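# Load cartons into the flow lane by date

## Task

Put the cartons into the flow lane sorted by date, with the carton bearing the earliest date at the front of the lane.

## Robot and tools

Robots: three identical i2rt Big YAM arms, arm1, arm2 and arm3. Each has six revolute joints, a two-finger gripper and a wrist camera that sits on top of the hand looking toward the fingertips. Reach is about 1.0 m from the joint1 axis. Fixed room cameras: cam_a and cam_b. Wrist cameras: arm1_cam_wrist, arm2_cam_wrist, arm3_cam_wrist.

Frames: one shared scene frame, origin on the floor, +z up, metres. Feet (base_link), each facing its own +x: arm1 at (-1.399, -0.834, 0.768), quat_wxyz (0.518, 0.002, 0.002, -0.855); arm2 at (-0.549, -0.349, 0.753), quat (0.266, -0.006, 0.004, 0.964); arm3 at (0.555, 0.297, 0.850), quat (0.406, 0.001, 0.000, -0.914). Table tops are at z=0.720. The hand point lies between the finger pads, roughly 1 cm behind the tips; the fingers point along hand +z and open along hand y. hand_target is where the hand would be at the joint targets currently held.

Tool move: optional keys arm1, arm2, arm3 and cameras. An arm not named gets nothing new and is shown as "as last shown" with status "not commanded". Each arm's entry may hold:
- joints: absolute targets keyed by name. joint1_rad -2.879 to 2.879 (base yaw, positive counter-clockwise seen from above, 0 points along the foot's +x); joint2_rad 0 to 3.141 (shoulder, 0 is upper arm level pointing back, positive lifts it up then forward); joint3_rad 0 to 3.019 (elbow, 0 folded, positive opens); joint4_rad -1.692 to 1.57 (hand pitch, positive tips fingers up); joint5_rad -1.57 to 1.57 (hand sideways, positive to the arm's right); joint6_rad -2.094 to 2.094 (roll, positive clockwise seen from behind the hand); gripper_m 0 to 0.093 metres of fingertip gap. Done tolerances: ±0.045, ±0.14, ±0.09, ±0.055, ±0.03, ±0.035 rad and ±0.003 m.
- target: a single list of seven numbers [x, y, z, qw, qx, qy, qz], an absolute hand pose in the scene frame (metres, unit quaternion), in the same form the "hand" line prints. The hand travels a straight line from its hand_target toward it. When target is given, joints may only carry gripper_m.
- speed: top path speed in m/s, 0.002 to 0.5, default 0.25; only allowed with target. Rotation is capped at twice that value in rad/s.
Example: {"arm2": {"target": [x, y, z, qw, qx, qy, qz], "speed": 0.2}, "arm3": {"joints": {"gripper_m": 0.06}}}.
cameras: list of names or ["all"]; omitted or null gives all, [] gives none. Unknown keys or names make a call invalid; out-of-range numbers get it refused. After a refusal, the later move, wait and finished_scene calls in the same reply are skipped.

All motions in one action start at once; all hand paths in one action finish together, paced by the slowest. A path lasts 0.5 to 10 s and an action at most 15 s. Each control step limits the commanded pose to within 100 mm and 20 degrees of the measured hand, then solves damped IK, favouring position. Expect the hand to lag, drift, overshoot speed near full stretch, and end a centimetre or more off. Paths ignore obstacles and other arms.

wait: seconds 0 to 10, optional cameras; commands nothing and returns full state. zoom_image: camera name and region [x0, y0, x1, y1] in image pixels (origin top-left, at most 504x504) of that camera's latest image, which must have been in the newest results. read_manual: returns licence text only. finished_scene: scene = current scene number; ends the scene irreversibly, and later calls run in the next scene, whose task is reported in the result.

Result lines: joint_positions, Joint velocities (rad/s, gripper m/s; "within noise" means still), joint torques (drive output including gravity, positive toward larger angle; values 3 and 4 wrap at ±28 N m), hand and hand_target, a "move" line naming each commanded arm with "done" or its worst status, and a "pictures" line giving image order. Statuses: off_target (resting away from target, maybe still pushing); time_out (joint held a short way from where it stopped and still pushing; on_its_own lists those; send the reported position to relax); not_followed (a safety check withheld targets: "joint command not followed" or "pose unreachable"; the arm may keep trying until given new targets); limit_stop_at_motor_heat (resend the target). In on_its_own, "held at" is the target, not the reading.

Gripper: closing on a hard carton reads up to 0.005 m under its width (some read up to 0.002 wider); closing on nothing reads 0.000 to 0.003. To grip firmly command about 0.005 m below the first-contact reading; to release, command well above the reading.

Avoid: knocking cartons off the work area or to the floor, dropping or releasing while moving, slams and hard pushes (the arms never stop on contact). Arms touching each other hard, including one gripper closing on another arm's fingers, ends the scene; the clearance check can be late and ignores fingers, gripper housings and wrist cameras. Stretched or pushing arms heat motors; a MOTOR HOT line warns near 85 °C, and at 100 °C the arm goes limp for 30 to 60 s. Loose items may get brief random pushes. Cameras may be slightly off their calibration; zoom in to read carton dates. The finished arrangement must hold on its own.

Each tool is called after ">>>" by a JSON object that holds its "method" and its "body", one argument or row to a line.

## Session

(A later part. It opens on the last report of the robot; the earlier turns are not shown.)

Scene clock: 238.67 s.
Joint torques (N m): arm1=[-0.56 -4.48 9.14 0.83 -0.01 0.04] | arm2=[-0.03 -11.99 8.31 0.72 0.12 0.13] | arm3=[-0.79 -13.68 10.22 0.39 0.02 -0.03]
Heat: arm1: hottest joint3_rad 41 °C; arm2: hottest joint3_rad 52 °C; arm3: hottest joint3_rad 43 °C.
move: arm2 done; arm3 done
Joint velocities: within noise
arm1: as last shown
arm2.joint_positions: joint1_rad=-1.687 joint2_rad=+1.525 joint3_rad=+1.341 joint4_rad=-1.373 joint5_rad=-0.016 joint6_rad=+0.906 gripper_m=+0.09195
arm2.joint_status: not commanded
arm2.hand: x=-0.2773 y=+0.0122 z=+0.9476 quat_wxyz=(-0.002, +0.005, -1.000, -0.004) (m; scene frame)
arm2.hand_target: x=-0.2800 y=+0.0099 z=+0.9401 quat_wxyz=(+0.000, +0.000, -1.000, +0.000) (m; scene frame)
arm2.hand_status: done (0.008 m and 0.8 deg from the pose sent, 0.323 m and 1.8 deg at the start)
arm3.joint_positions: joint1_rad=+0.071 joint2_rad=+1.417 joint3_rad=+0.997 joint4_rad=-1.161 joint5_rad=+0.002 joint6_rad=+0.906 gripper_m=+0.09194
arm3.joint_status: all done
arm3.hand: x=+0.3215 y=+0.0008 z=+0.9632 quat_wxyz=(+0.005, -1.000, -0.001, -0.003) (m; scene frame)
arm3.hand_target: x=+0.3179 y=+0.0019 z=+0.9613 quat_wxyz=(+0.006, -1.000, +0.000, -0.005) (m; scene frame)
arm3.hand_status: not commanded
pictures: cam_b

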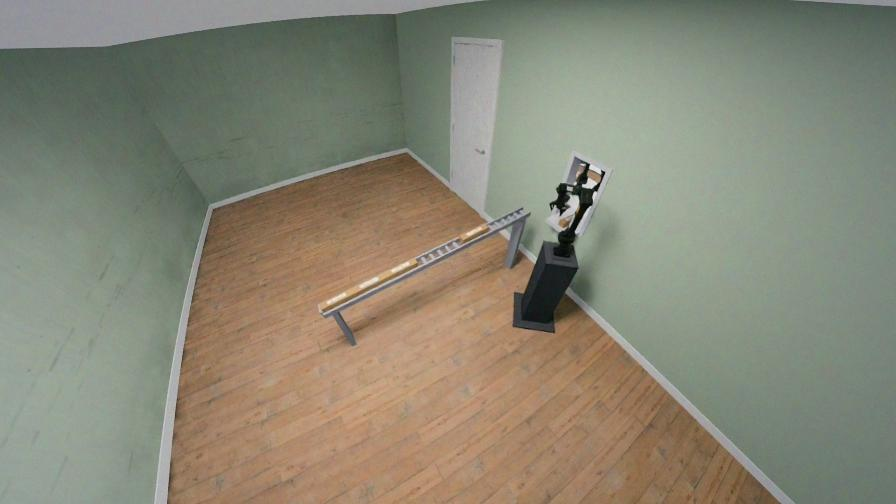

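>>> {"method": "move", "body": {
  "arm3": {"target": [0.035, 0.0, 0.90, 0, -0.9997, 0.0227, 0], "speed": 0.3},
  "arm2": {"joints": {"joint1_rad": 1.22, "joint2_rad": 1.33, "joint3_rad": 1.09, "joint4_rad": -1.33, "joint5_rad": 0, "joint6_rad": 0.235, "gripper_m": 0.092}},
  "cameras": ["arm2_cam_wrist", "arm3_cam_wrist", "cam_b"]
}}

Scene clock: 253.17 s.
Joint torques (N m): arm1=[-0.5 -4.48 9.13 0.84 -0.01 0.04] | arm2=[0.44 -8.88 8.01 0.21 0.03 -0.11] | arm3=[0.32 -23 13.79 -0.02 0.01 -0.03]
Heat: arm1: hottest joint3_rad 41 °C; arm2: hottest joint3_rad 52 °C; arm3: hottest joint3_rad 43 °C.
move: arm2 done; arm3 off_target
Joint velocities: within noise
arm1: as last shown
arm2.joint_positions: joint1_rad=+1.214 joint2_rad=+1.333 joint3_rad=+1.113 joint4_rad=-1.326 joint5_rad=-0.001 joint6_rad=+0.245 gripper_m=+0.09200
arm2.joint_status: all done
arm2.hand: x=-0.8452 y=-0.5824 z=+0.9384 quat_wxyz=(+0.013, +0.977, +0.213, -0.008) (m; scene frame)
arm2.hand_target: x=-0.8372 y=-0.5787 z=+0.9308 quat_wxyz=(+0.007, +0.975, +0.221, +0.003) (m; scene frame)
arm2.hand_status: not commanded
arm3.joint_positions: joint1_rad=-0.316 joint2_rad=+1.983 joint3_rad=+1.576 joint4_rad=-1.164 joint5_rad=+0.003 joint6_rad=+0.575 gripper_m=+0.09194
arm3.joint_status: not commanded
arm3.hand: x=+0.0452 y=+0.0066 z=+0.9021 quat_wxyz=(+0.001, -1.000, +0.027, +0.000) (m; scene frame)
arm3.hand_target: x=+0.0354 y=+0.0003 z=+0.9000 quat_wxyz=(+0.000, -1.000, +0.023, +0.000) (m; scene frame)
arm3.hand_status: off_target (0.012 m and 0.5 deg from the pose sent, 0.293 m and 2.8 deg at the start)
pictures: arm2_cam_wrist, arm3_cam_wrist, cam_b
camera_calibration:
arm2_cam_wrist: T_world_to_cam=[[-0.420616, 0.907202, -0.00819893, 0.178584], [0.756537, 0.35572, 0.548739, 0.339613], [0.500734, 0.224605, -0.835953, 1.46137], [0, 0, 0, 1]] pos_world=[-0.913574, -0.611051, 1.03675]
arm3_cam_wrist: T_world_to_cam=[[0.0702564, 0.997529, 0.000429114, -0.00926552], [0.800945, -0.0566673, 0.59605, -0.571719], [0.594601, -0.0415326, -0.802947, 0.820792], [0, 0, 0, 1]] pos_world=[-0.0294775, 0.0109345, 0.999829]

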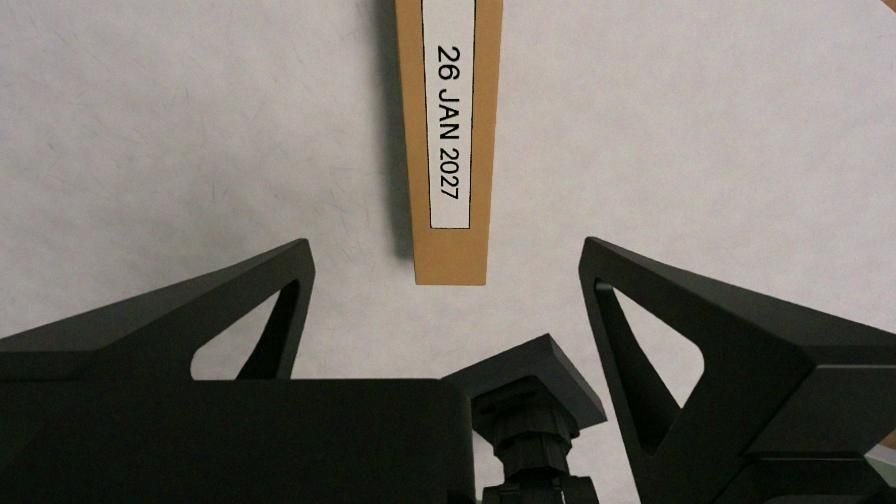

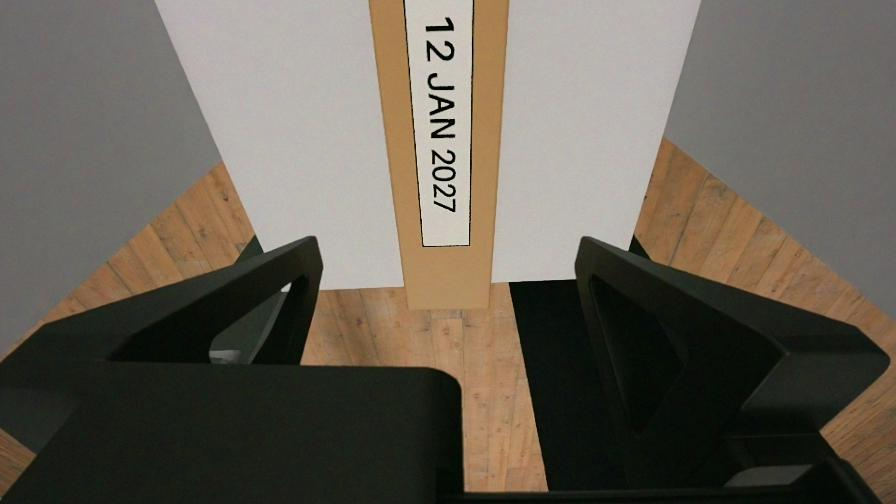

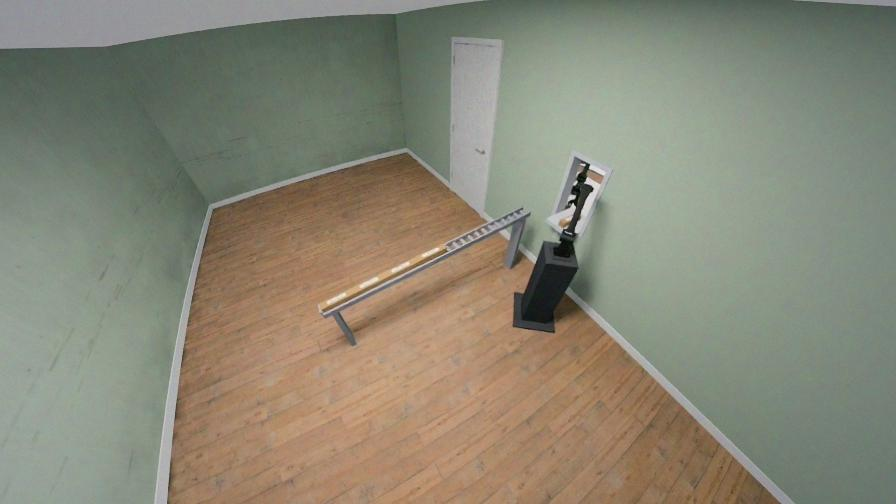

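>>> {"method": "move", "body": {
  "arm3": {"target": [0.022, -0.002, 0.83, 0, -0.9996, 0.0270, 0], "speed": 0.2},
  "arm2": {"target": [-0.8415, -0.584, 0.85, 0, 0.976, 0.2177, 0], "speed": 0.25},
  "cameras": ["arm2_cam_wrist", "arm3_cam_wrist"]
}}

Scene clock: 258.87 s.
Joint torques (N m): arm1=[-0.56 -4.48 9.13 0.81 -0.01 0.04] | arm2=[0.67 -8.41 8.1 0.8 0.08 0.02] | arm3=[-0.38 -24.88 11.93 0.68 0.01 -0.02]
Heat: arm1: hottest joint3_rad 41 °C; arm2: hottest joint3_rad 52 °C; arm3: hottest joint3_rad 43 °C.
move: arm2 done; arm3 off_target
Joint velocities: within noise
arm1: as last shown
arm2.joint_positions: joint1_rad=+1.218 joint2_rad=+1.416 joint3_rad=+0.971 joint4_rad=-1.114 joint5_rad=+0.013 joint6_rad=+0.245 gripper_m=+0.09200
arm2.joint_status: not commanded
arm2.hand: x=-0.8457 y=-0.5832 z=+0.8579 quat_wxyz=(+0.003, +0.977, +0.215, -0.005) (m; scene frame)
arm2.hand_target: x=-0.8414 y=-0.5839 z=+0.8501 quat_wxyz=(+0.000, +0.976, +0.218, +0.000) (m; scene frame)
arm2.hand_status: done (0.009 m and 0.8 deg from the pose sent, 0.089 m and 1.8 deg at the start)
arm3.joint_positions: joint1_rad=-0.316 joint2_rad=+2.106 joint3_rad=+1.576 joint4_rad=-1.058 joint5_rad=+0.003 joint6_rad=+0.575 gripper_m=+0.09194
arm3.joint_status: not commanded
arm3.hand: x=+0.0347 y=+0.0005 z=+0.8319 quat_wxyz=(+0.006, -1.000, +0.027, -0.007) (m; scene frame)
arm3.hand_target: x=+0.0223 y=-0.0017 z=+0.8300 quat_wxyz=(+0.000, -1.000, +0.027, +0.000) (m; scene frame)
arm3.hand_status: off_target (0.013 m and 1.1 deg from the pose sent, 0.076 m and 0.2 deg at the start)
pictures: arm2_cam_wrist, arm3_cam_wrist
camera_calibration:
arm2_cam_wrist: T_world_to_cam=[[-0.424379, 0.905446, 0.00842853, 0.160005], [0.754545, 0.348476, 0.556081, 0.372264], [0.500564, 0.242349, -0.831085, 1.4006], [0, 0, 0, 1]] pos_world=[-0.914076, -0.614034, 0.955658]
arm3_cam_wrist: T_world_to_cam=[[0.0701592, 0.997488, 0.00972923, -0.0101523], [0.792198, -0.0616418, 0.607144, -0.530676], [0.606218, -0.0348892, -0.794533, 0.762915], [0, 0, 0, 1]] pos_world=[-0.041381, 0.0040325, 0.928456]

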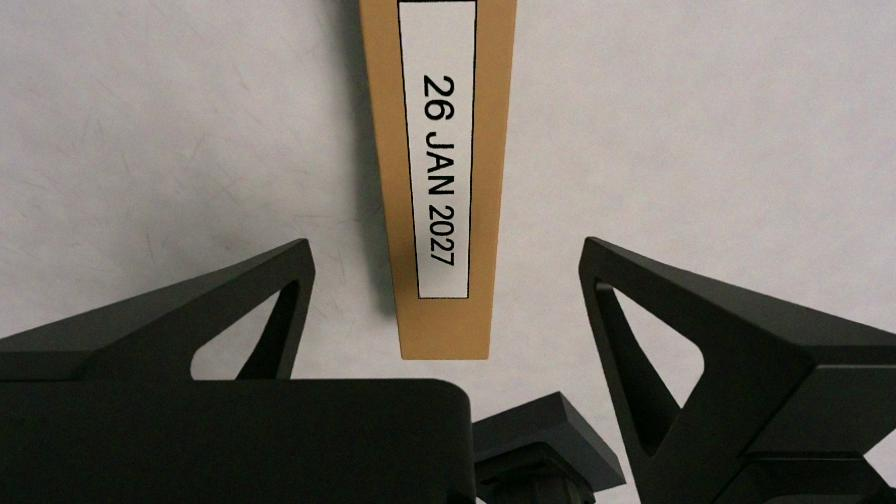

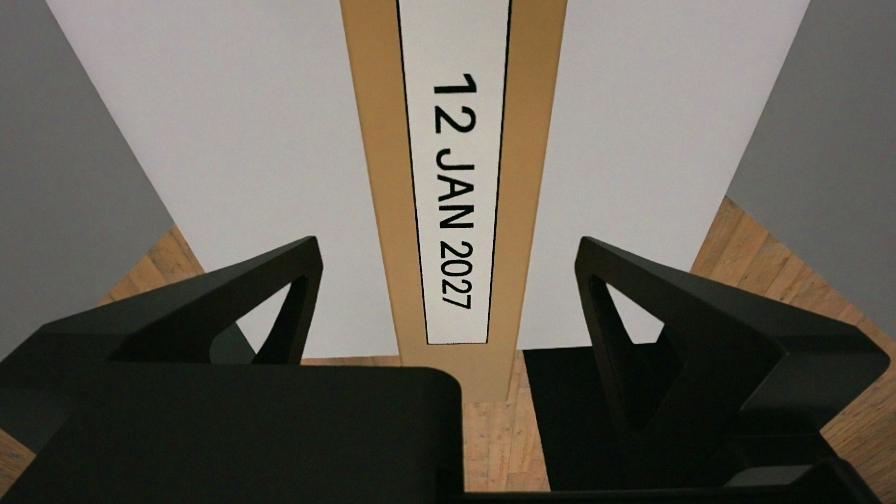

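>>> {"method": "move", "body": {
  "arm3": {"target": [0.024, 0.006, 0.795, 0, -0.9996, 0.0270, 0], "speed": 0.12},
  "arm2": {"target": [-0.840, -0.588, 0.785, 0, 0.976, 0.2177, 0], "speed": 0.18},
  "cameras": ["arm2_cam_wrist", "arm3_cam_wrist"]
}}

>>> {"method": "move", "body": {
  "arm3": {"target": [0.024, 0.008, 0.786, 0, -0.9996, 0.0270, 0], "speed": 0.06},
  "arm2": {"target": [-0.838, -0.589, 0.757, 0, 0.976, 0.2177, 0], "speed": 0.1},
  "cameras": ["arm2_cam_wrist", "arm3_cam_wrist"]
}}

Scene clock: 264.67 s.
Joint torques (N m): arm1=[-0.5 -4.48 9.14 0.84 -0.01 0.04] | arm2=[0.73 -8.76 7.19 0.83 0.07 0.1] | arm3=[-0.79 -24.29 9.26 0.73 0 -0.03]
Heat: arm1: hottest joint3_rad 41 °C; arm2: hottest joint3_rad 51 °C; arm3: hottest joint3_rad 43 °C.
move: arm2 done; arm3 off_target
Joint velocities: within noise
arm1: as last shown
arm2.joint_positions: joint1_rad=+1.224 joint2_rad=+1.518 joint3_rad=+0.884 joint4_rad=-0.923 joint5_rad=+0.013 joint6_rad=+0.246 gripper_m=+0.09200
arm2.joint_status: not commanded
arm2.hand: x=-0.8457 y=-0.5875 z=+0.7933 quat_wxyz=(+0.004, +0.976, +0.218, -0.006) (m; scene frame)
arm2.hand_target: x=-0.8399 y=-0.5878 z=+0.7852 quat_wxyz=(+0.000, +0.976, +0.218, +0.000) (m; scene frame)
arm2.hand_status: done (0.010 m and 0.8 deg from the pose sent, 0.073 m and 0.8 deg at the start)
arm3.joint_positions: joint1_rad=-0.322 joint2_rad=+2.131 joint3_rad=+1.563 joint4_rad=-0.981 joint5_rad=+0.003 joint6_rad=+0.566 gripper_m=+0.09194
arm3.joint_status: not commanded
arm3.hand: x=+0.0248 y=-0.0004 z=+0.8129 quat_wxyz=(-0.004, -1.000, +0.026, +0.009) (m; scene frame)
arm3.hand_target: x=+0.0246 y=+0.0061 z=+0.7953 quat_wxyz=(+0.000, -1.000, +0.027, +0.000) (m; scene frame)
arm3.hand_status: off_target (0.019 m and 1.2 deg from the pose sent, 0.039 m and 1.1 deg at the start)
pictures: arm2_cam_wrist, arm3_cam_wrist
camera_calibration:
arm2_cam_wrist: T_world_to_cam=[[-0.429454, 0.903053, 0.00800678, 0.159007], [0.753464, 0.3534, 0.554438, 0.413], [0.497857, 0.244138, -0.832187, 1.34755], [0, 0, 0, 1]] pos_world=[-0.913781, -0.618534, 0.891157]
arm3_cam_wrist: T_world_to_cam=[[0.0682312, 0.9976, -0.0118155, 0.00922087], [0.812396, -0.048682, 0.58107, -0.490722], [0.5791, -0.0492459, -0.813768, 0.770172], [0, 0, 0, 1]] pos_world=[-0.0479744, 0.00483972, 0.911994]

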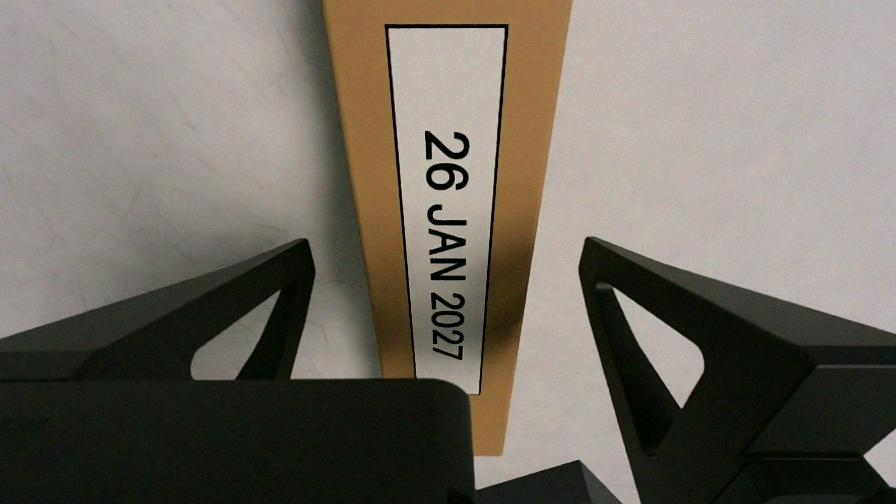

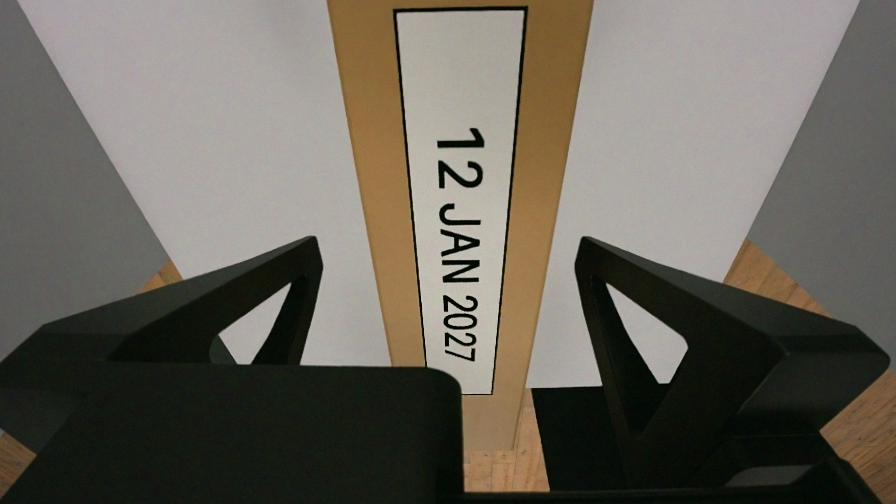

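Scene clock: 265.80 s.
Joint torques (N m): arm1=[-0.56 -4.48 9.13 0.83 -0.01 0.04] | arm2=[0.67 -8.94 6.53 0.79 0.07 0.08] | arm3=[-0.91 -24.06 8.91 0.76 0 -0.05]
Heat: arm1: hottest joint3_rad 41 °C; arm2: hottest joint3_rad 51 °C; arm3: hottest joint3_rad 43 °C.
move: arm2 off_target; arm3 off_target
Joint velocities: within noise
arm1.joint_positions: joint1_rad=+1.034 joint2_rad=+0.905 joint3_rad=+1.494 joint4_rad=-1.482 joint5_rad=+0.001 joint6_rad=+0.000 gripper_m=+0.09196
arm1.joint_status: not commanded
arm1.hand: x=-1.2360 y=-1.1035 z=+1.2573 quat_wxyz=(-0.290, -0.461, -0.823, +0.160) (m; scene frame)
arm1.hand_target: x=-1.2421 y=-1.1030 z=+1.2606 quat_wxyz=(-0.290, -0.467, -0.819, +0.162) (m; scene frame)
arm1.hand_status: not commanded
arm2.joint_positions: joint1_rad=+1.229 joint2_rad=+1.568 joint3_rad=+0.855 joint4_rad=-0.839 joint5_rad=+0.013 joint6_rad=+0.250 gripper_m=+0.09200
arm2.joint_status: not commanded
arm2.hand: x=-0.8454 y=-0.5899 z=+0.7666 quat_wxyz=(+0.005, +0.976, +0.218, -0.008) (m; scene frame)
arm2.hand_target: x=-0.8379 y=-0.5888 z=+0.7573 quat_wxyz=(+0.000, +0.976, +0.218, +0.000) (m; scene frame)
arm2.hand_status: off_target (0.012 m and 1.1 deg from the pose sent, 0.037 m and 0.8 deg at the start)
arm3.joint_positions: joint1_rad=-0.324 joint2_rad=+2.138 joint3_rad=+1.558 joint4_rad=-0.962 joint5_rad=+0.003 joint6_rad=+0.563 gripper_m=+0.09194
arm3.joint_status: not commanded
arm3.hand: x=+0.0233 y=+0.0001 z=+0.8072 quat_wxyz=(-0.006, -1.000, +0.026, +0.012) (m; scene frame)
arm3.hand_target: x=+0.0245 y=+0.0081 z=+0.7866 quat_wxyz=(+0.000, -1.000, +0.027, +0.000) (m; scene frame)
arm3.hand_status: off_target (0.023 m and 1.5 deg from the pose sent, 0.028 m and 1.2 deg at the start)
pictures: arm2_cam_wrist, arm3_cam_wrist
camera_calibration:
arm2_cam_wrist: T_world_to_cam=[[-0.42941, 0.903084, 0.00678969, 0.162528], [0.755437, 0.355064, 0.550677, 0.433888], [0.494897, 0.241595, -0.834691, 1.32371], [0, 0, 0, 1]] pos_world=[-0.913084, -0.620637, 0.864854]
arm3_cam_wrist: T_world_to_cam=[[0.0670166, 0.997635, -0.0152901, 0.0116149], [0.815726, -0.0459595, 0.57661, -0.482541], [0.574543, -0.051115, -0.816876, 0.768988], [0, 0, 0, 1]] pos_world=[-0.048974, 0.00554205, 0.906584]

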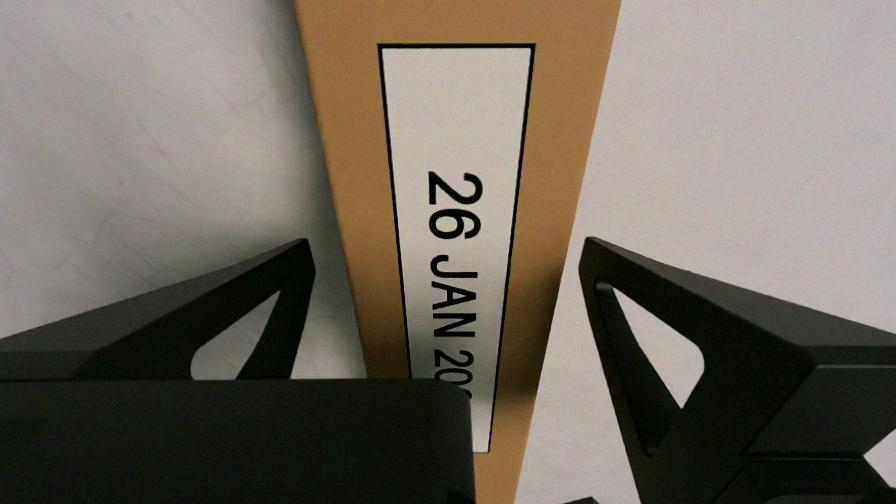

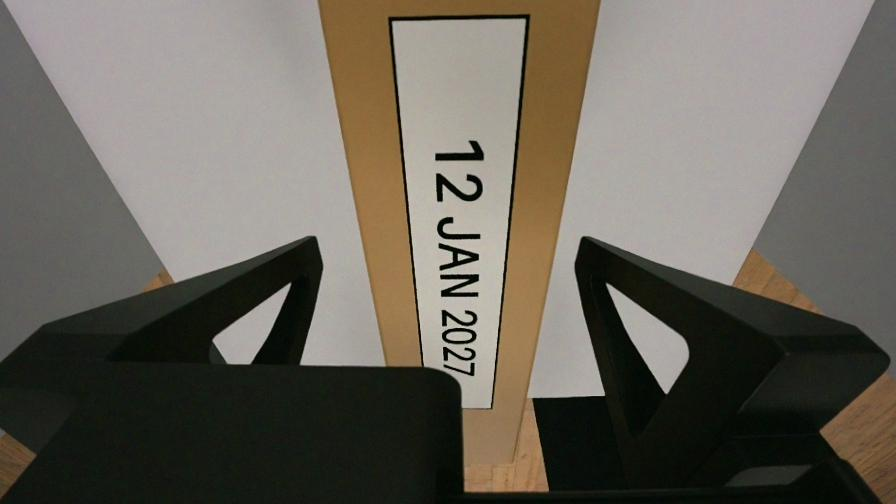

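>>> {"method": "move", "body": {
  "arm3": {"joints": {"gripper_m": 0.054}},
  "arm2": {"joints": {"gripper_m": 0.054}},
  "cameras": ["arm2_cam_wrist", "arm3_cam_wrist"]
}}

Scene clock: 270.60 s.
Joint torques (N m): arm1=[-0.62 -4.48 9.16 0.83 -0.01 0.04] | arm2=[0.79 -8.88 6.52 0.8 -0.11 0.09] | arm3=[-0.62 -24.12 8.99 0.76 -0.04 -0.03]
Heat: arm1: hottest joint3_rad 41 °C; arm2: hottest joint3_rad 51 °C; arm3: hottest joint3_rad 43 °C.
move: arm2 off_target; arm3 off_target
Joint velocities: within noise
arm1: as last shown
arm2.joint_positions: joint1_rad=+1.229 joint2_rad=+1.568 joint3_rad=+0.855 joint4_rad=-0.838 joint5_rad=+0.018 joint6_rad=+0.250 gripper_m=+0.06067
arm2.joint_status: gripper_m off_target (ended at +0.06070, target +0.05400)
arm2.hand: x=-0.8460 y=-0.5893 z=+0.7666 quat_wxyz=(+0.003, +0.976, +0.218, -0.009) (m; scene frame)
arm2.hand_target: x=-0.8380 y=-0.5888 z=+0.7573 quat_wxyz=(+0.000, +0.976, +0.218, +0.000) (m; scene frame)
arm2.hand_status: not commanded
arm3.joint_positions: joint1_rad=-0.326 joint2_rad=+2.138 joint3_rad=+1.556 joint4_rad=-0.962 joint5_rad=+0.004 joint6_rad=+0.562 gripper_m=+0.05821
arm3.joint_status: gripper_m off_target (ended at +0.05823, target +0.05400)
arm3.hand: x=+0.0232 y=+0.0012 z=+0.8068 quat_wxyz=(-0.005, -1.000, +0.026, +0.012) (m; scene frame)
arm3.hand_target: x=+0.0246 y=+0.0082 z=+0.7866 quat_wxyz=(+0.000, -1.000, +0.027, +0.000) (m; scene frame)
arm3.hand_status: not commanded
pictures: arm2_cam_wrist, arm3_cam_wrist
camera_calibration:
arm2_cam_wrist: T_world_to_cam=[[-0.428968, 0.903251, 0.0111464, 0.158862], [0.757335, 0.35289, 0.549466, 0.435386], [0.492372, 0.244145, -0.835442, 1.3238], [0, 0, 0, 1]] pos_world=[-0.913386, -0.620334, 0.864956]
arm3_cam_wrist: T_world_to_cam=[[0.0670576, 0.997652, -0.0138944, 0.00935534], [0.81537, -0.0467688, 0.577048, -0.482593], [0.575044, -0.0500246, -0.816592, 0.768531], [0, 0, 0, 1]] pos_world=[-0.0490741, 0.00654175, 0.906186]

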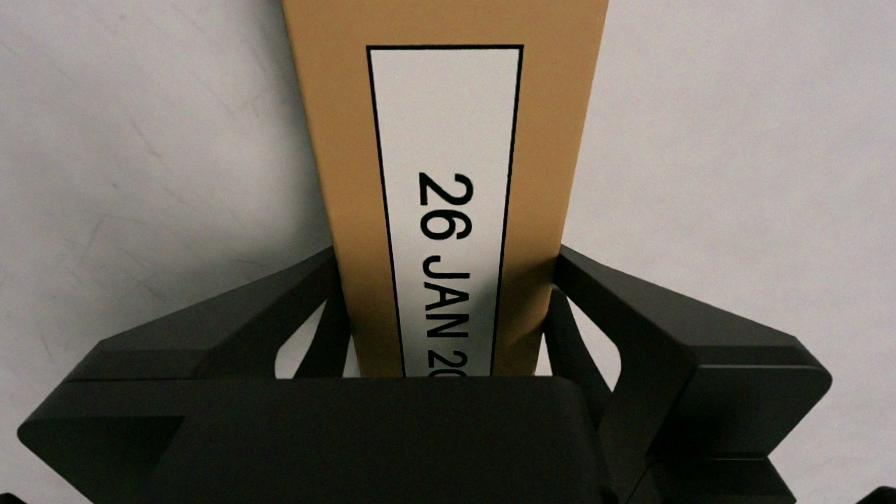

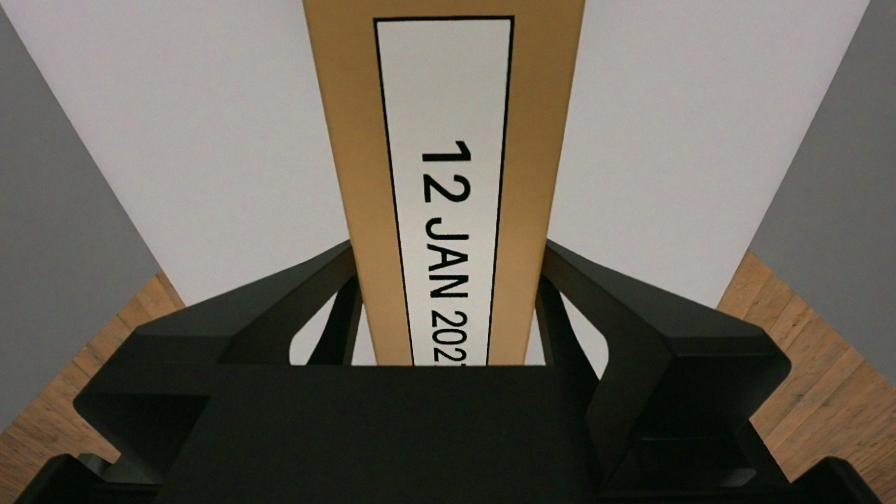

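Lift both.

>>> {"method": "move", "body": {
  "arm3": {"target": [0.05, 0.0, 0.94, 0, -0.9999, 0.01, 0], "speed": 0.25},
  "arm2": {"joints": {"joint1_rad": 1.229, "joint2_rad": 1.32, "joint3_rad": 1.16, "joint4_rad": -1.38, "joint5_rad": 0, "joint6_rad": 0.25}},
  "cameras": []
}}

>>> {"method": "move", "body": {
  "arm3": {"target": [0.32, 0.0, 0.98, 0, 1, 0, 0], "speed": 0.35},
  "cameras": ["arm2_cam_wrist", "arm3_cam_wrist"]
}}

Scene clock: 275.27 s.
Joint torques (N m): arm1=[-0.56 -4.48 9.13 0.81 -0.01 0.04] | arm2=[-0.03 -8.94 12.83 -0.12 -0.09 -0.02] | arm3=[0.85 -25.11 14.68 -0.16 0.01 -0.03]
Heat: arm1: hottest joint3_rad 41 °C; arm2: hottest joint3_rad 51 °C; arm3: hottest joint3_rad 43 °C.
move: arm2 done; arm3 off_target
Joint velocities: within noise
arm1: as last shown
arm2.joint_positions: joint1_rad=+1.229 joint2_rad=+1.324 joint3_rad=+1.121 joint4_rad=-1.370 joint5_rad=+0.002 joint6_rad=+0.250 gripper_m=+0.06067
arm2.joint_status: all done
arm2.hand: x=-0.8354 y=-0.5806 z=+0.9444 quat_wxyz=(+0.005, +0.976, +0.218, +0.004) (m; scene frame)
arm2.hand_target: x=-0.8427 y=-0.5869 z=+0.9607 quat_wxyz=(+0.014, +0.976, +0.218, -0.010) (m; scene frame)
arm2.hand_status: not commanded
arm3.joint_positions: joint1_rad=-0.311 joint2_rad=+1.945 joint3_rad=+1.566 joint4_rad=-1.232 joint5_rad=+0.003 joint6_rad=+0.561 gripper_m=+0.05821
arm3.joint_status: not commanded
arm3.hand: x=+0.0622 y=+0.0133 z=+0.9205 quat_wxyz=(+0.012, -1.000, +0.018, -0.018) (m; scene frame)
arm3.hand_target: x=+0.0509 y=+0.0004 z=+0.9403 quat_wxyz=(+0.000, -1.000, +0.010, +0.000) (m; scene frame)
arm3.hand_status: off_target (0.027 m and 2.6 deg from the pose sent, 0.136 m and 2.3 deg at the start)
pictures: none
No camera images: "cameras" was empty.

Scene clock: 277.13 s.
Joint torques (N m): arm1=[-0.62 -4.48 9.13 0.84 -0.01 0.04] | arm2=[0.03 -8.88 12.83 -0.12 -0.09 -0.01] | arm3=[0.97 -15.85 10.84 -0.03 0.18 0.16]
Heat: arm1: hottest joint3_rad 41 °C; arm2: hottest joint3_rad 51 °C; arm3: hottest joint3_rad 43 °C.
move: arm3 done
Joint velocities: within noise
arm1, arm2: as last shown
arm3.joint_positions: joint1_rad=+0.061 joint2_rad=+1.414 joint3_rad=+1.014 joint4_rad=-1.186 joint5_rad=-0.001 joint6_rad=+0.896 gripper_m=+0.05820
arm3.joint_status: not commanded
arm3.hand: x=+0.3184 y=+0.0023 z=+0.9702 quat_wxyz=(+0.005, -1.000, +0.000, -0.006) (m; scene frame)
arm3.hand_target: x=+0.3200 y=+0.0001 z=+0.9798 quat_wxyz=(+0.000, -1.000, +0.000, +0.000) (m; scene frame)
arm3.hand_status: done (0.010 m and 0.9 deg from the pose sent, 0.265 m and 3.2 deg at the start)
pictures: arm2_cam_wrist, arm3_cam_wrist
camera_calibration:
arm2_cam_wrist: T_world_to_cam=[[-0.42949, 0.90307, 0.00141507, 0.1623], [0.742064, 0.352023, 0.570457, 0.293541], [0.514665, 0.246056, -0.821326, 1.47133], [0, 0, 0, 1]] pos_world=[-0.905364, -0.611932, 1.04076]
arm3_cam_wrist: T_world_to_cam=[[0.0148931, 0.999852, 0.00856017, -0.0144613], [0.79592, -0.0170365, 0.605161, -0.83871], [0.605218, -0.00219954, -0.796057, 0.702679], [0, 0, 0, 1]] pos_world=[0.242488, 0.001716, 1.06705]

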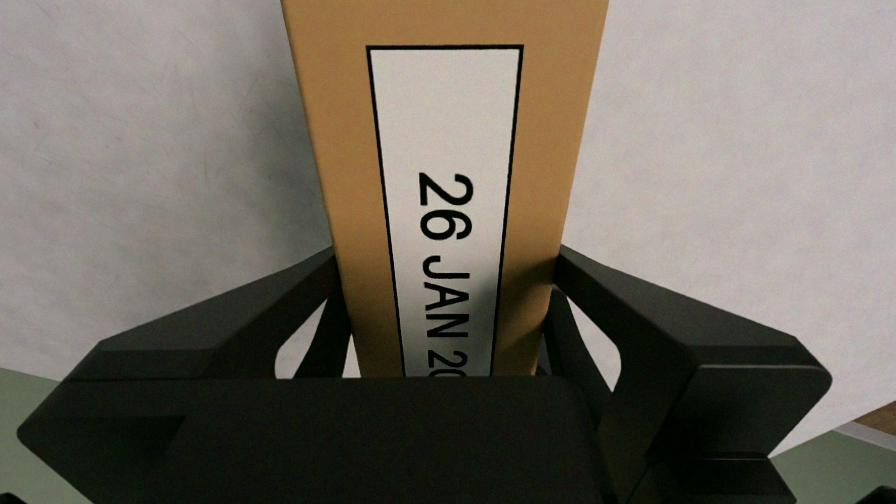

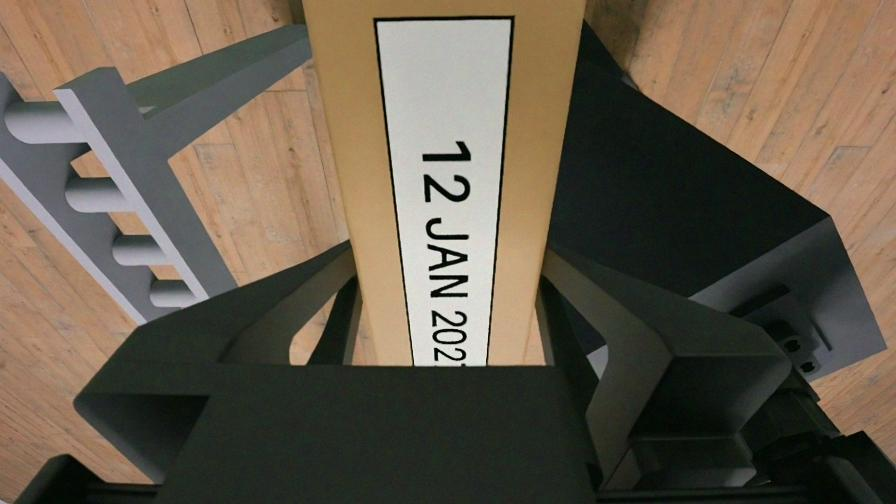

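>>> {"method": "move", "body": {
  "arm3": {"joints": {"joint1_rad": 0.84, "joint2_rad": 2.12, "joint3_rad": 1.80, "joint4_rad": -1.29, "joint5_rad": 0.134, "joint6_rad": 1.69}},
  "arm2": {"joints": {"joint1_rad": -1.669, "joint2_rad": 1.52, "joint3_rad": 1.36, "joint4_rad": -1.325, "joint5_rad": 0, "joint6_rad": 0.934}},
  "cameras": ["arm2_cam_wrist", "arm3_cam_wrist"]
}}

Scene clock: 285.57 s.
Joint torques (N m): arm1=[-0.56 -4.42 9.13 0.83 -0.01 0.04] | arm2=[0.15 -14.21 13.48 -0.1 0.02 0.08] | arm3=[0.21 -29.1 14.57 -0.17 0.28 0.16]
Heat: arm1: hottest joint3_rad 41 °C; arm2: hottest joint3_rad 51 °C; arm3: hottest joint3_rad 44 °C.
move: arm2 done; arm3 done
Joint velocities: within noise
arm1: as last shown
arm2.joint_positions: joint1_rad=-1.672 joint2_rad=+1.542 joint3_rad=+1.311 joint4_rad=-1.316 joint5_rad=+0.002 joint6_rad=+0.924 gripper_m=+0.06072
arm2.joint_status: all done
arm2.hand: x=-0.2766 y=+0.0185 z=+0.9291 quat_wxyz=(-0.013, +0.003, -1.000, -0.003) (m; scene frame)
arm2.hand_target: x=-0.2713 y=+0.0295 z=+0.9576 quat_wxyz=(-0.030, +0.000, -0.999, -0.029) (m; scene frame)
arm2.hand_status: not commanded
arm3.joint_positions: joint1_rad=+0.839 joint2_rad=+2.132 joint3_rad=+1.748 joint4_rad=-1.282 joint5_rad=+0.132 joint6_rad=+1.681 gripper_m=+0.05820
arm3.joint_status: all done
arm3.hand: x=+0.5952 y=-0.3135 z=+0.8787 quat_wxyz=(+0.040, -0.997, +0.000, +0.070) (m; scene frame)
arm3.hand_target: x=+0.5975 y=-0.3320 z=+0.9040 quat_wxyz=(+0.012, -0.998, +0.005, +0.068) (m; scene frame)
arm3.hand_status: not commanded
pictures: arm2_cam_wrist, arm3_cam_wrist
camera_calibration:
arm2_cam_wrist: T_world_to_cam=[[0.0102231, -0.999925, 0.00668462, 0.0131917], [-0.83877, -0.00493563, 0.544464, -0.729783], [-0.544391, -0.011173, -0.838757, 0.751824], [0, 0, 0, 1]] pos_world=[-0.202969, 0.0179889, 1.02785]
arm3_cam_wrist: T_world_to_cam=[[0.0209407, 0.996927, 0.0754907, 0.234617], [0.877894, -0.0544655, 0.475747, -0.955747], [0.478396, 0.0563104, -0.876337, 0.625883], [0, 0, 0, 1]] pos_world=[0.534712, -0.321195, 0.985467]

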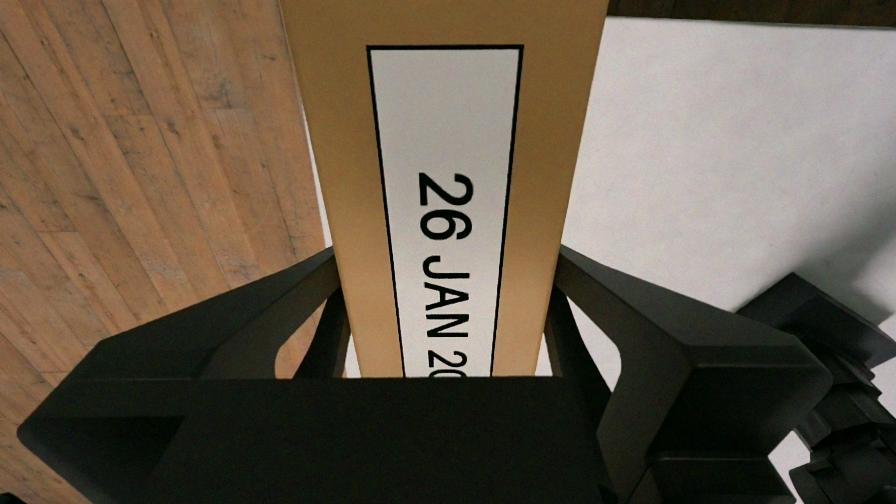

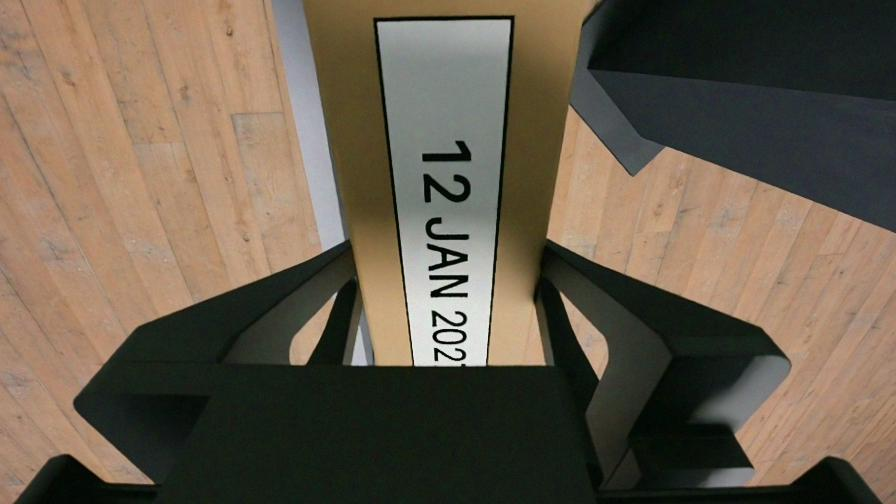

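>>> {"method": "move", "body": {
  "arm3": {"target": [0.603, -0.337, 0.835, -0.0004, 0.9976, -0.0052, -0.0689], "speed": 0.12},
  "arm2": {"target": [0.055, 0.008, 0.94, 0, 0, 1, 0], "speed": 0.3},
  "cameras": ["arm2_cam_wrist", "arm3_cam_wrist"]
}}

Scene clock: 290.83 s.
Joint torques (N m): arm1=[-0.62 -4.42 9.14 0.83 -0.01 0.04] | arm2=[0.15 -23 16.44 -0.42 -0.08 -0.11] | arm3=[0.85 -28.4 10.51 0.53 0.35 0.16]
Heat: arm1: hottest joint3_rad 41 °C; arm2: hottest joint3_rad 52 °C; arm3: hottest joint3_rad 45 °C.
move: arm2 off_target; arm3 done
Joint velocities: within noise
arm1: as last shown
arm2.joint_positions: joint1_rad=-2.081 joint2_rad=+2.266 joint3_rad=+2.324 joint4_rad=-1.684 joint5_rad=-0.012 joint6_rad=+0.539 gripper_m=+0.06072
arm2.joint_status: not commanded
arm2.hand: x=+0.0425 y=-0.0051 z=+0.9092 quat_wxyz=(+0.022, -0.009, -1.000, +0.014) (m; scene frame)
arm2.hand_target: x=+0.0526 y=+0.0067 z=+0.9401 quat_wxyz=(-0.008, +0.000, -1.000, -0.005) (m; scene frame)
arm2.hand_status: off_target (0.036 m and 3.2 deg from the pose sent, 0.332 m and 1.5 deg at the start; a joint's target at an end of its range on 23 of 69 steps)
arm3.joint_positions: joint1_rad=+0.839 joint2_rad=+2.189 joint3_rad=+1.723 joint4_rad=-1.136 joint5_rad=+0.135 joint6_rad=+1.688 gripper_m=+0.05820
arm3.joint_status: not commanded
arm3.hand: x=+0.5967 y=-0.3316 z=+0.8337 quat_wxyz=(+0.009, -0.998, +0.006, +0.068) (m; scene frame)
arm3.hand_target: x=+0.6029 y=-0.3368 z=+0.8351 quat_wxyz=(+0.000, -0.998, +0.005, +0.069) (m; scene frame)
arm3.hand_status: done (0.008 m and 1.0 deg from the pose sent, 0.050 m and 4.6 deg at the start)
pictures: arm2_cam_wrist, arm3_cam_wrist
camera_calibration:
arm2_cam_wrist: T_world_to_cam=[[-0.0128254, -0.99905, 0.0416462, -0.0444022], [-0.798841, 0.0352878, 0.600506, -0.503773], [-0.601405, -0.025567, -0.798535, 0.874396], [0, 0, 0, 1]] pos_world=[0.122862, -0.00422737, 1.0026]
arm3_cam_wrist: T_world_to_cam=[[0.027554, 0.999551, 0.0117895, 0.306], [0.875901, -0.0298254, 0.481568, -0.932154], [0.481703, -0.00294266, -0.87633, 0.565136], [0, 0, 0, 1]] pos_world=[0.535816, -0.332002, 0.940534]

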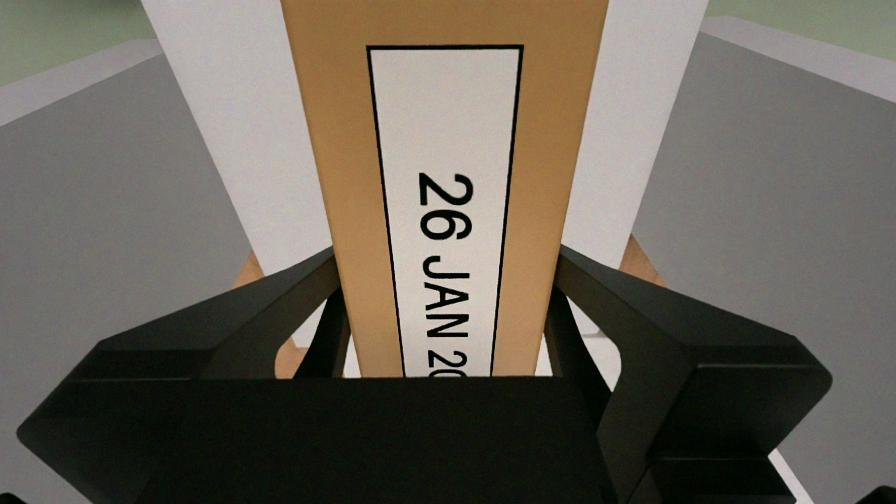

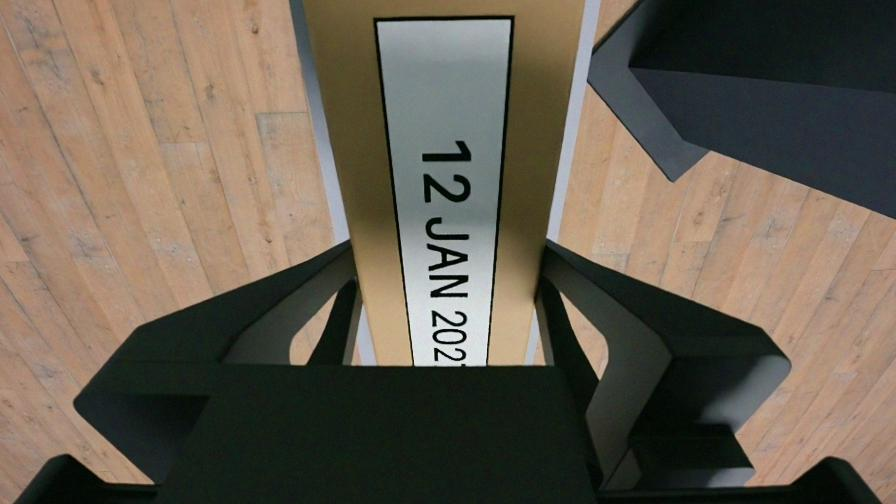

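>>> {"method": "move", "body": {
  "arm3": {"target": [0.604, -0.338, 0.812, -0.0004, 0.9976, -0.0052, -0.0689], "speed": 0.06},
  "arm2": {"target": [0.05, 0.01, 0.83, 0, 0, 1, 0], "speed": 0.15},
  "cameras": []
}}

>>> {"method": "move", "body": {
  "arm3": {"target": [0.604, -0.337, 0.80, -0.0004, 0.9976, -0.0052, -0.0689], "speed": 0.05},
  "arm2": {"target": [0.05, 0.01, 0.80, 0, 0, 1, 0], "speed": 0.08},
  "cameras": ["arm2_cam_wrist", "arm3_cam_wrist"]
}}

Scene clock: 296.93 s.
Joint torques (N m): arm1=[-0.62 -4.54 9.13 0.84 -0.01 0.04] | arm2=[0.5 -24.23 9.55 0.53 -0.08 -0.05] | arm3=[0.85 -28.04 10.19 0.47 0.35 0.15]
Heat: arm1: hottest joint3_rad 41 °C; arm2: hottest joint3_rad 55 °C; arm3: hottest joint3_rad 44 °C.
move: arm2 done; arm3 done
Joint velocities: within noise
arm1: as last shown
arm2.joint_positions: joint1_rad=-2.077 joint2_rad=+2.290 joint3_rad=+2.148 joint4_rad=-1.444 joint5_rad=-0.012 joint6_rad=+0.539 gripper_m=+0.06072
arm2.joint_status: not commanded
arm2.hand: x=+0.0526 y=+0.0023 z=+0.8254 quat_wxyz=(+0.005, -0.007, -1.000, +0.004) (m; scene frame)
arm2.hand_target: x=+0.0500 y=+0.0099 z=+0.8301 quat_wxyz=(+0.000, +0.000, -1.000, +0.000) (m; scene frame)
arm2.hand_status: done (0.009 m and 1.1 deg from the pose sent, 0.081 m and 3.2 deg at the start)
arm3.joint_positions: joint1_rad=+0.839 joint2_rad=+2.219 joint3_rad=+1.714 joint4_rad=-1.095 joint5_rad=+0.135 joint6_rad=+1.689 gripper_m=+0.05820
arm3.joint_status: not commanded
arm3.hand: x=+0.5970 y=-0.3334 z=+0.8127 quat_wxyz=(+0.007, -0.998, +0.006, +0.067) (m; scene frame)
arm3.hand_target: x=+0.6039 y=-0.3378 z=+0.8121 quat_wxyz=(+0.000, -0.998, +0.005, +0.069) (m; scene frame)
arm3.hand_status: done (0.008 m and 0.8 deg from the pose sent, 0.024 m and 0.9 deg at the start)
pictures: none
No camera images: "cameras" was empty.

Scene clock: 298.03 s.
Joint torques (N m): arm1=[-0.56 -4.48 9.14 0.83 0 0.04] | arm2=[0.44 -23.53 9.28 0.59 -0.08 -0.04] | arm3=[0.73 -27.52 9.85 0.51 0.35 0.15]
Heat: arm1: hottest joint3_rad 41 °C; arm2: hottest joint3_rad 55 °C; arm3: hottest joint3_rad 44 °C.
move: arm2 done; arm3 done
Joint velocities: within noise
arm1: as last shown
arm2.joint_positions: joint1_rad=-2.076 joint2_rad=+2.302 joint3_rad=+2.101 joint4_rad=-1.379 joint5_rad=-0.012 joint6_rad=+0.539 gripper_m=+0.06072
arm2.joint_status: not commanded
arm2.hand: x=+0.0531 y=+0.0028 z=+0.7995 quat_wxyz=(+0.002, -0.007, -1.000, +0.003) (m; scene frame)
arm2.hand_target: x=+0.0499 y=+0.0099 z=+0.7998 quat_wxyz=(+0.000, +0.000, -1.000, +0.000) (m; scene frame)
arm2.hand_status: done (0.008 m and 0.9 deg from the pose sent, 0.027 m and 1.1 deg at the start)
arm3.joint_positions: joint1_rad=+0.840 joint2_rad=+2.225 joint3_rad=+1.708 joint4_rad=-1.072 joint5_rad=+0.135 joint6_rad=+1.690 gripper_m=+0.05820
arm3.joint_status: not commanded
arm3.hand: x=+0.5980 y=-0.3350 z=+0.8066 quat_wxyz=(+0.002, -0.998, +0.006, +0.067) (m; scene frame)
arm3.hand_target: x=+0.6040 y=-0.3368 z=+0.8001 quat_wxyz=(+0.000, -0.998, +0.005, +0.069) (m; scene frame)
arm3.hand_status: done (0.009 m and 0.3 deg from the pose sent, 0.015 m and 0.8 deg at the start)
pictures: arm2_cam_wrist, arm3_cam_wrist
camera_calibration:
arm2_cam_wrist: T_world_to_cam=[[-0.00838137, -0.999792, 0.0185996, -0.01359], [-0.821952, 0.0174813, 0.569288, -0.403496], [-0.569495, -0.0105166, -0.821928, 0.810306], [0, 0, 0, 1]] pos_world=[0.129697, 0.00198809, 0.895971]
arm3_cam_wrist: T_world_to_cam=[[0.0274947, 0.99962, -0.0020476, 0.320979], [0.875402, -0.023089, 0.482843, -0.918859], [0.482612, -0.0150681, -0.875704, 0.535689], [0, 0, 0, 1]] pos_world=[0.537016, -0.334001, 0.913427]

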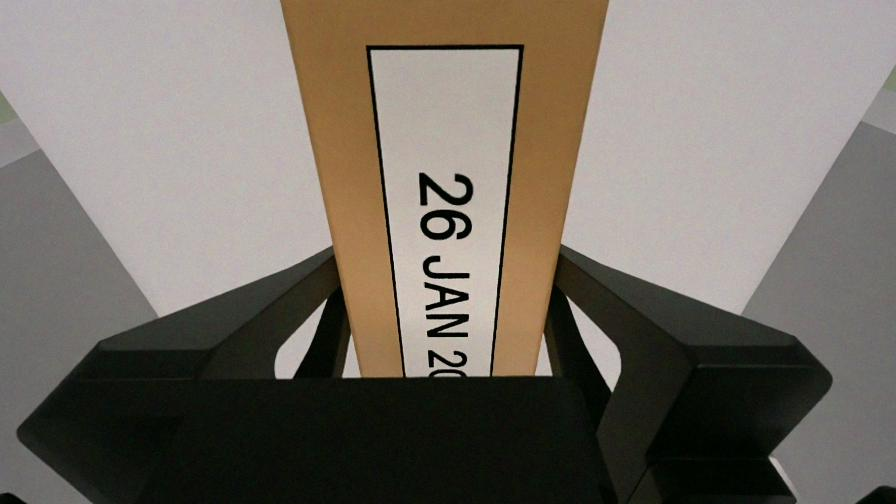

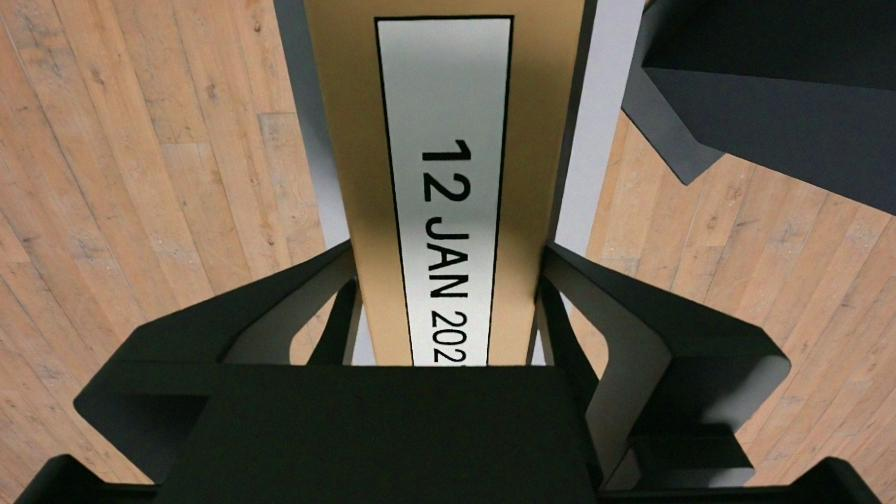

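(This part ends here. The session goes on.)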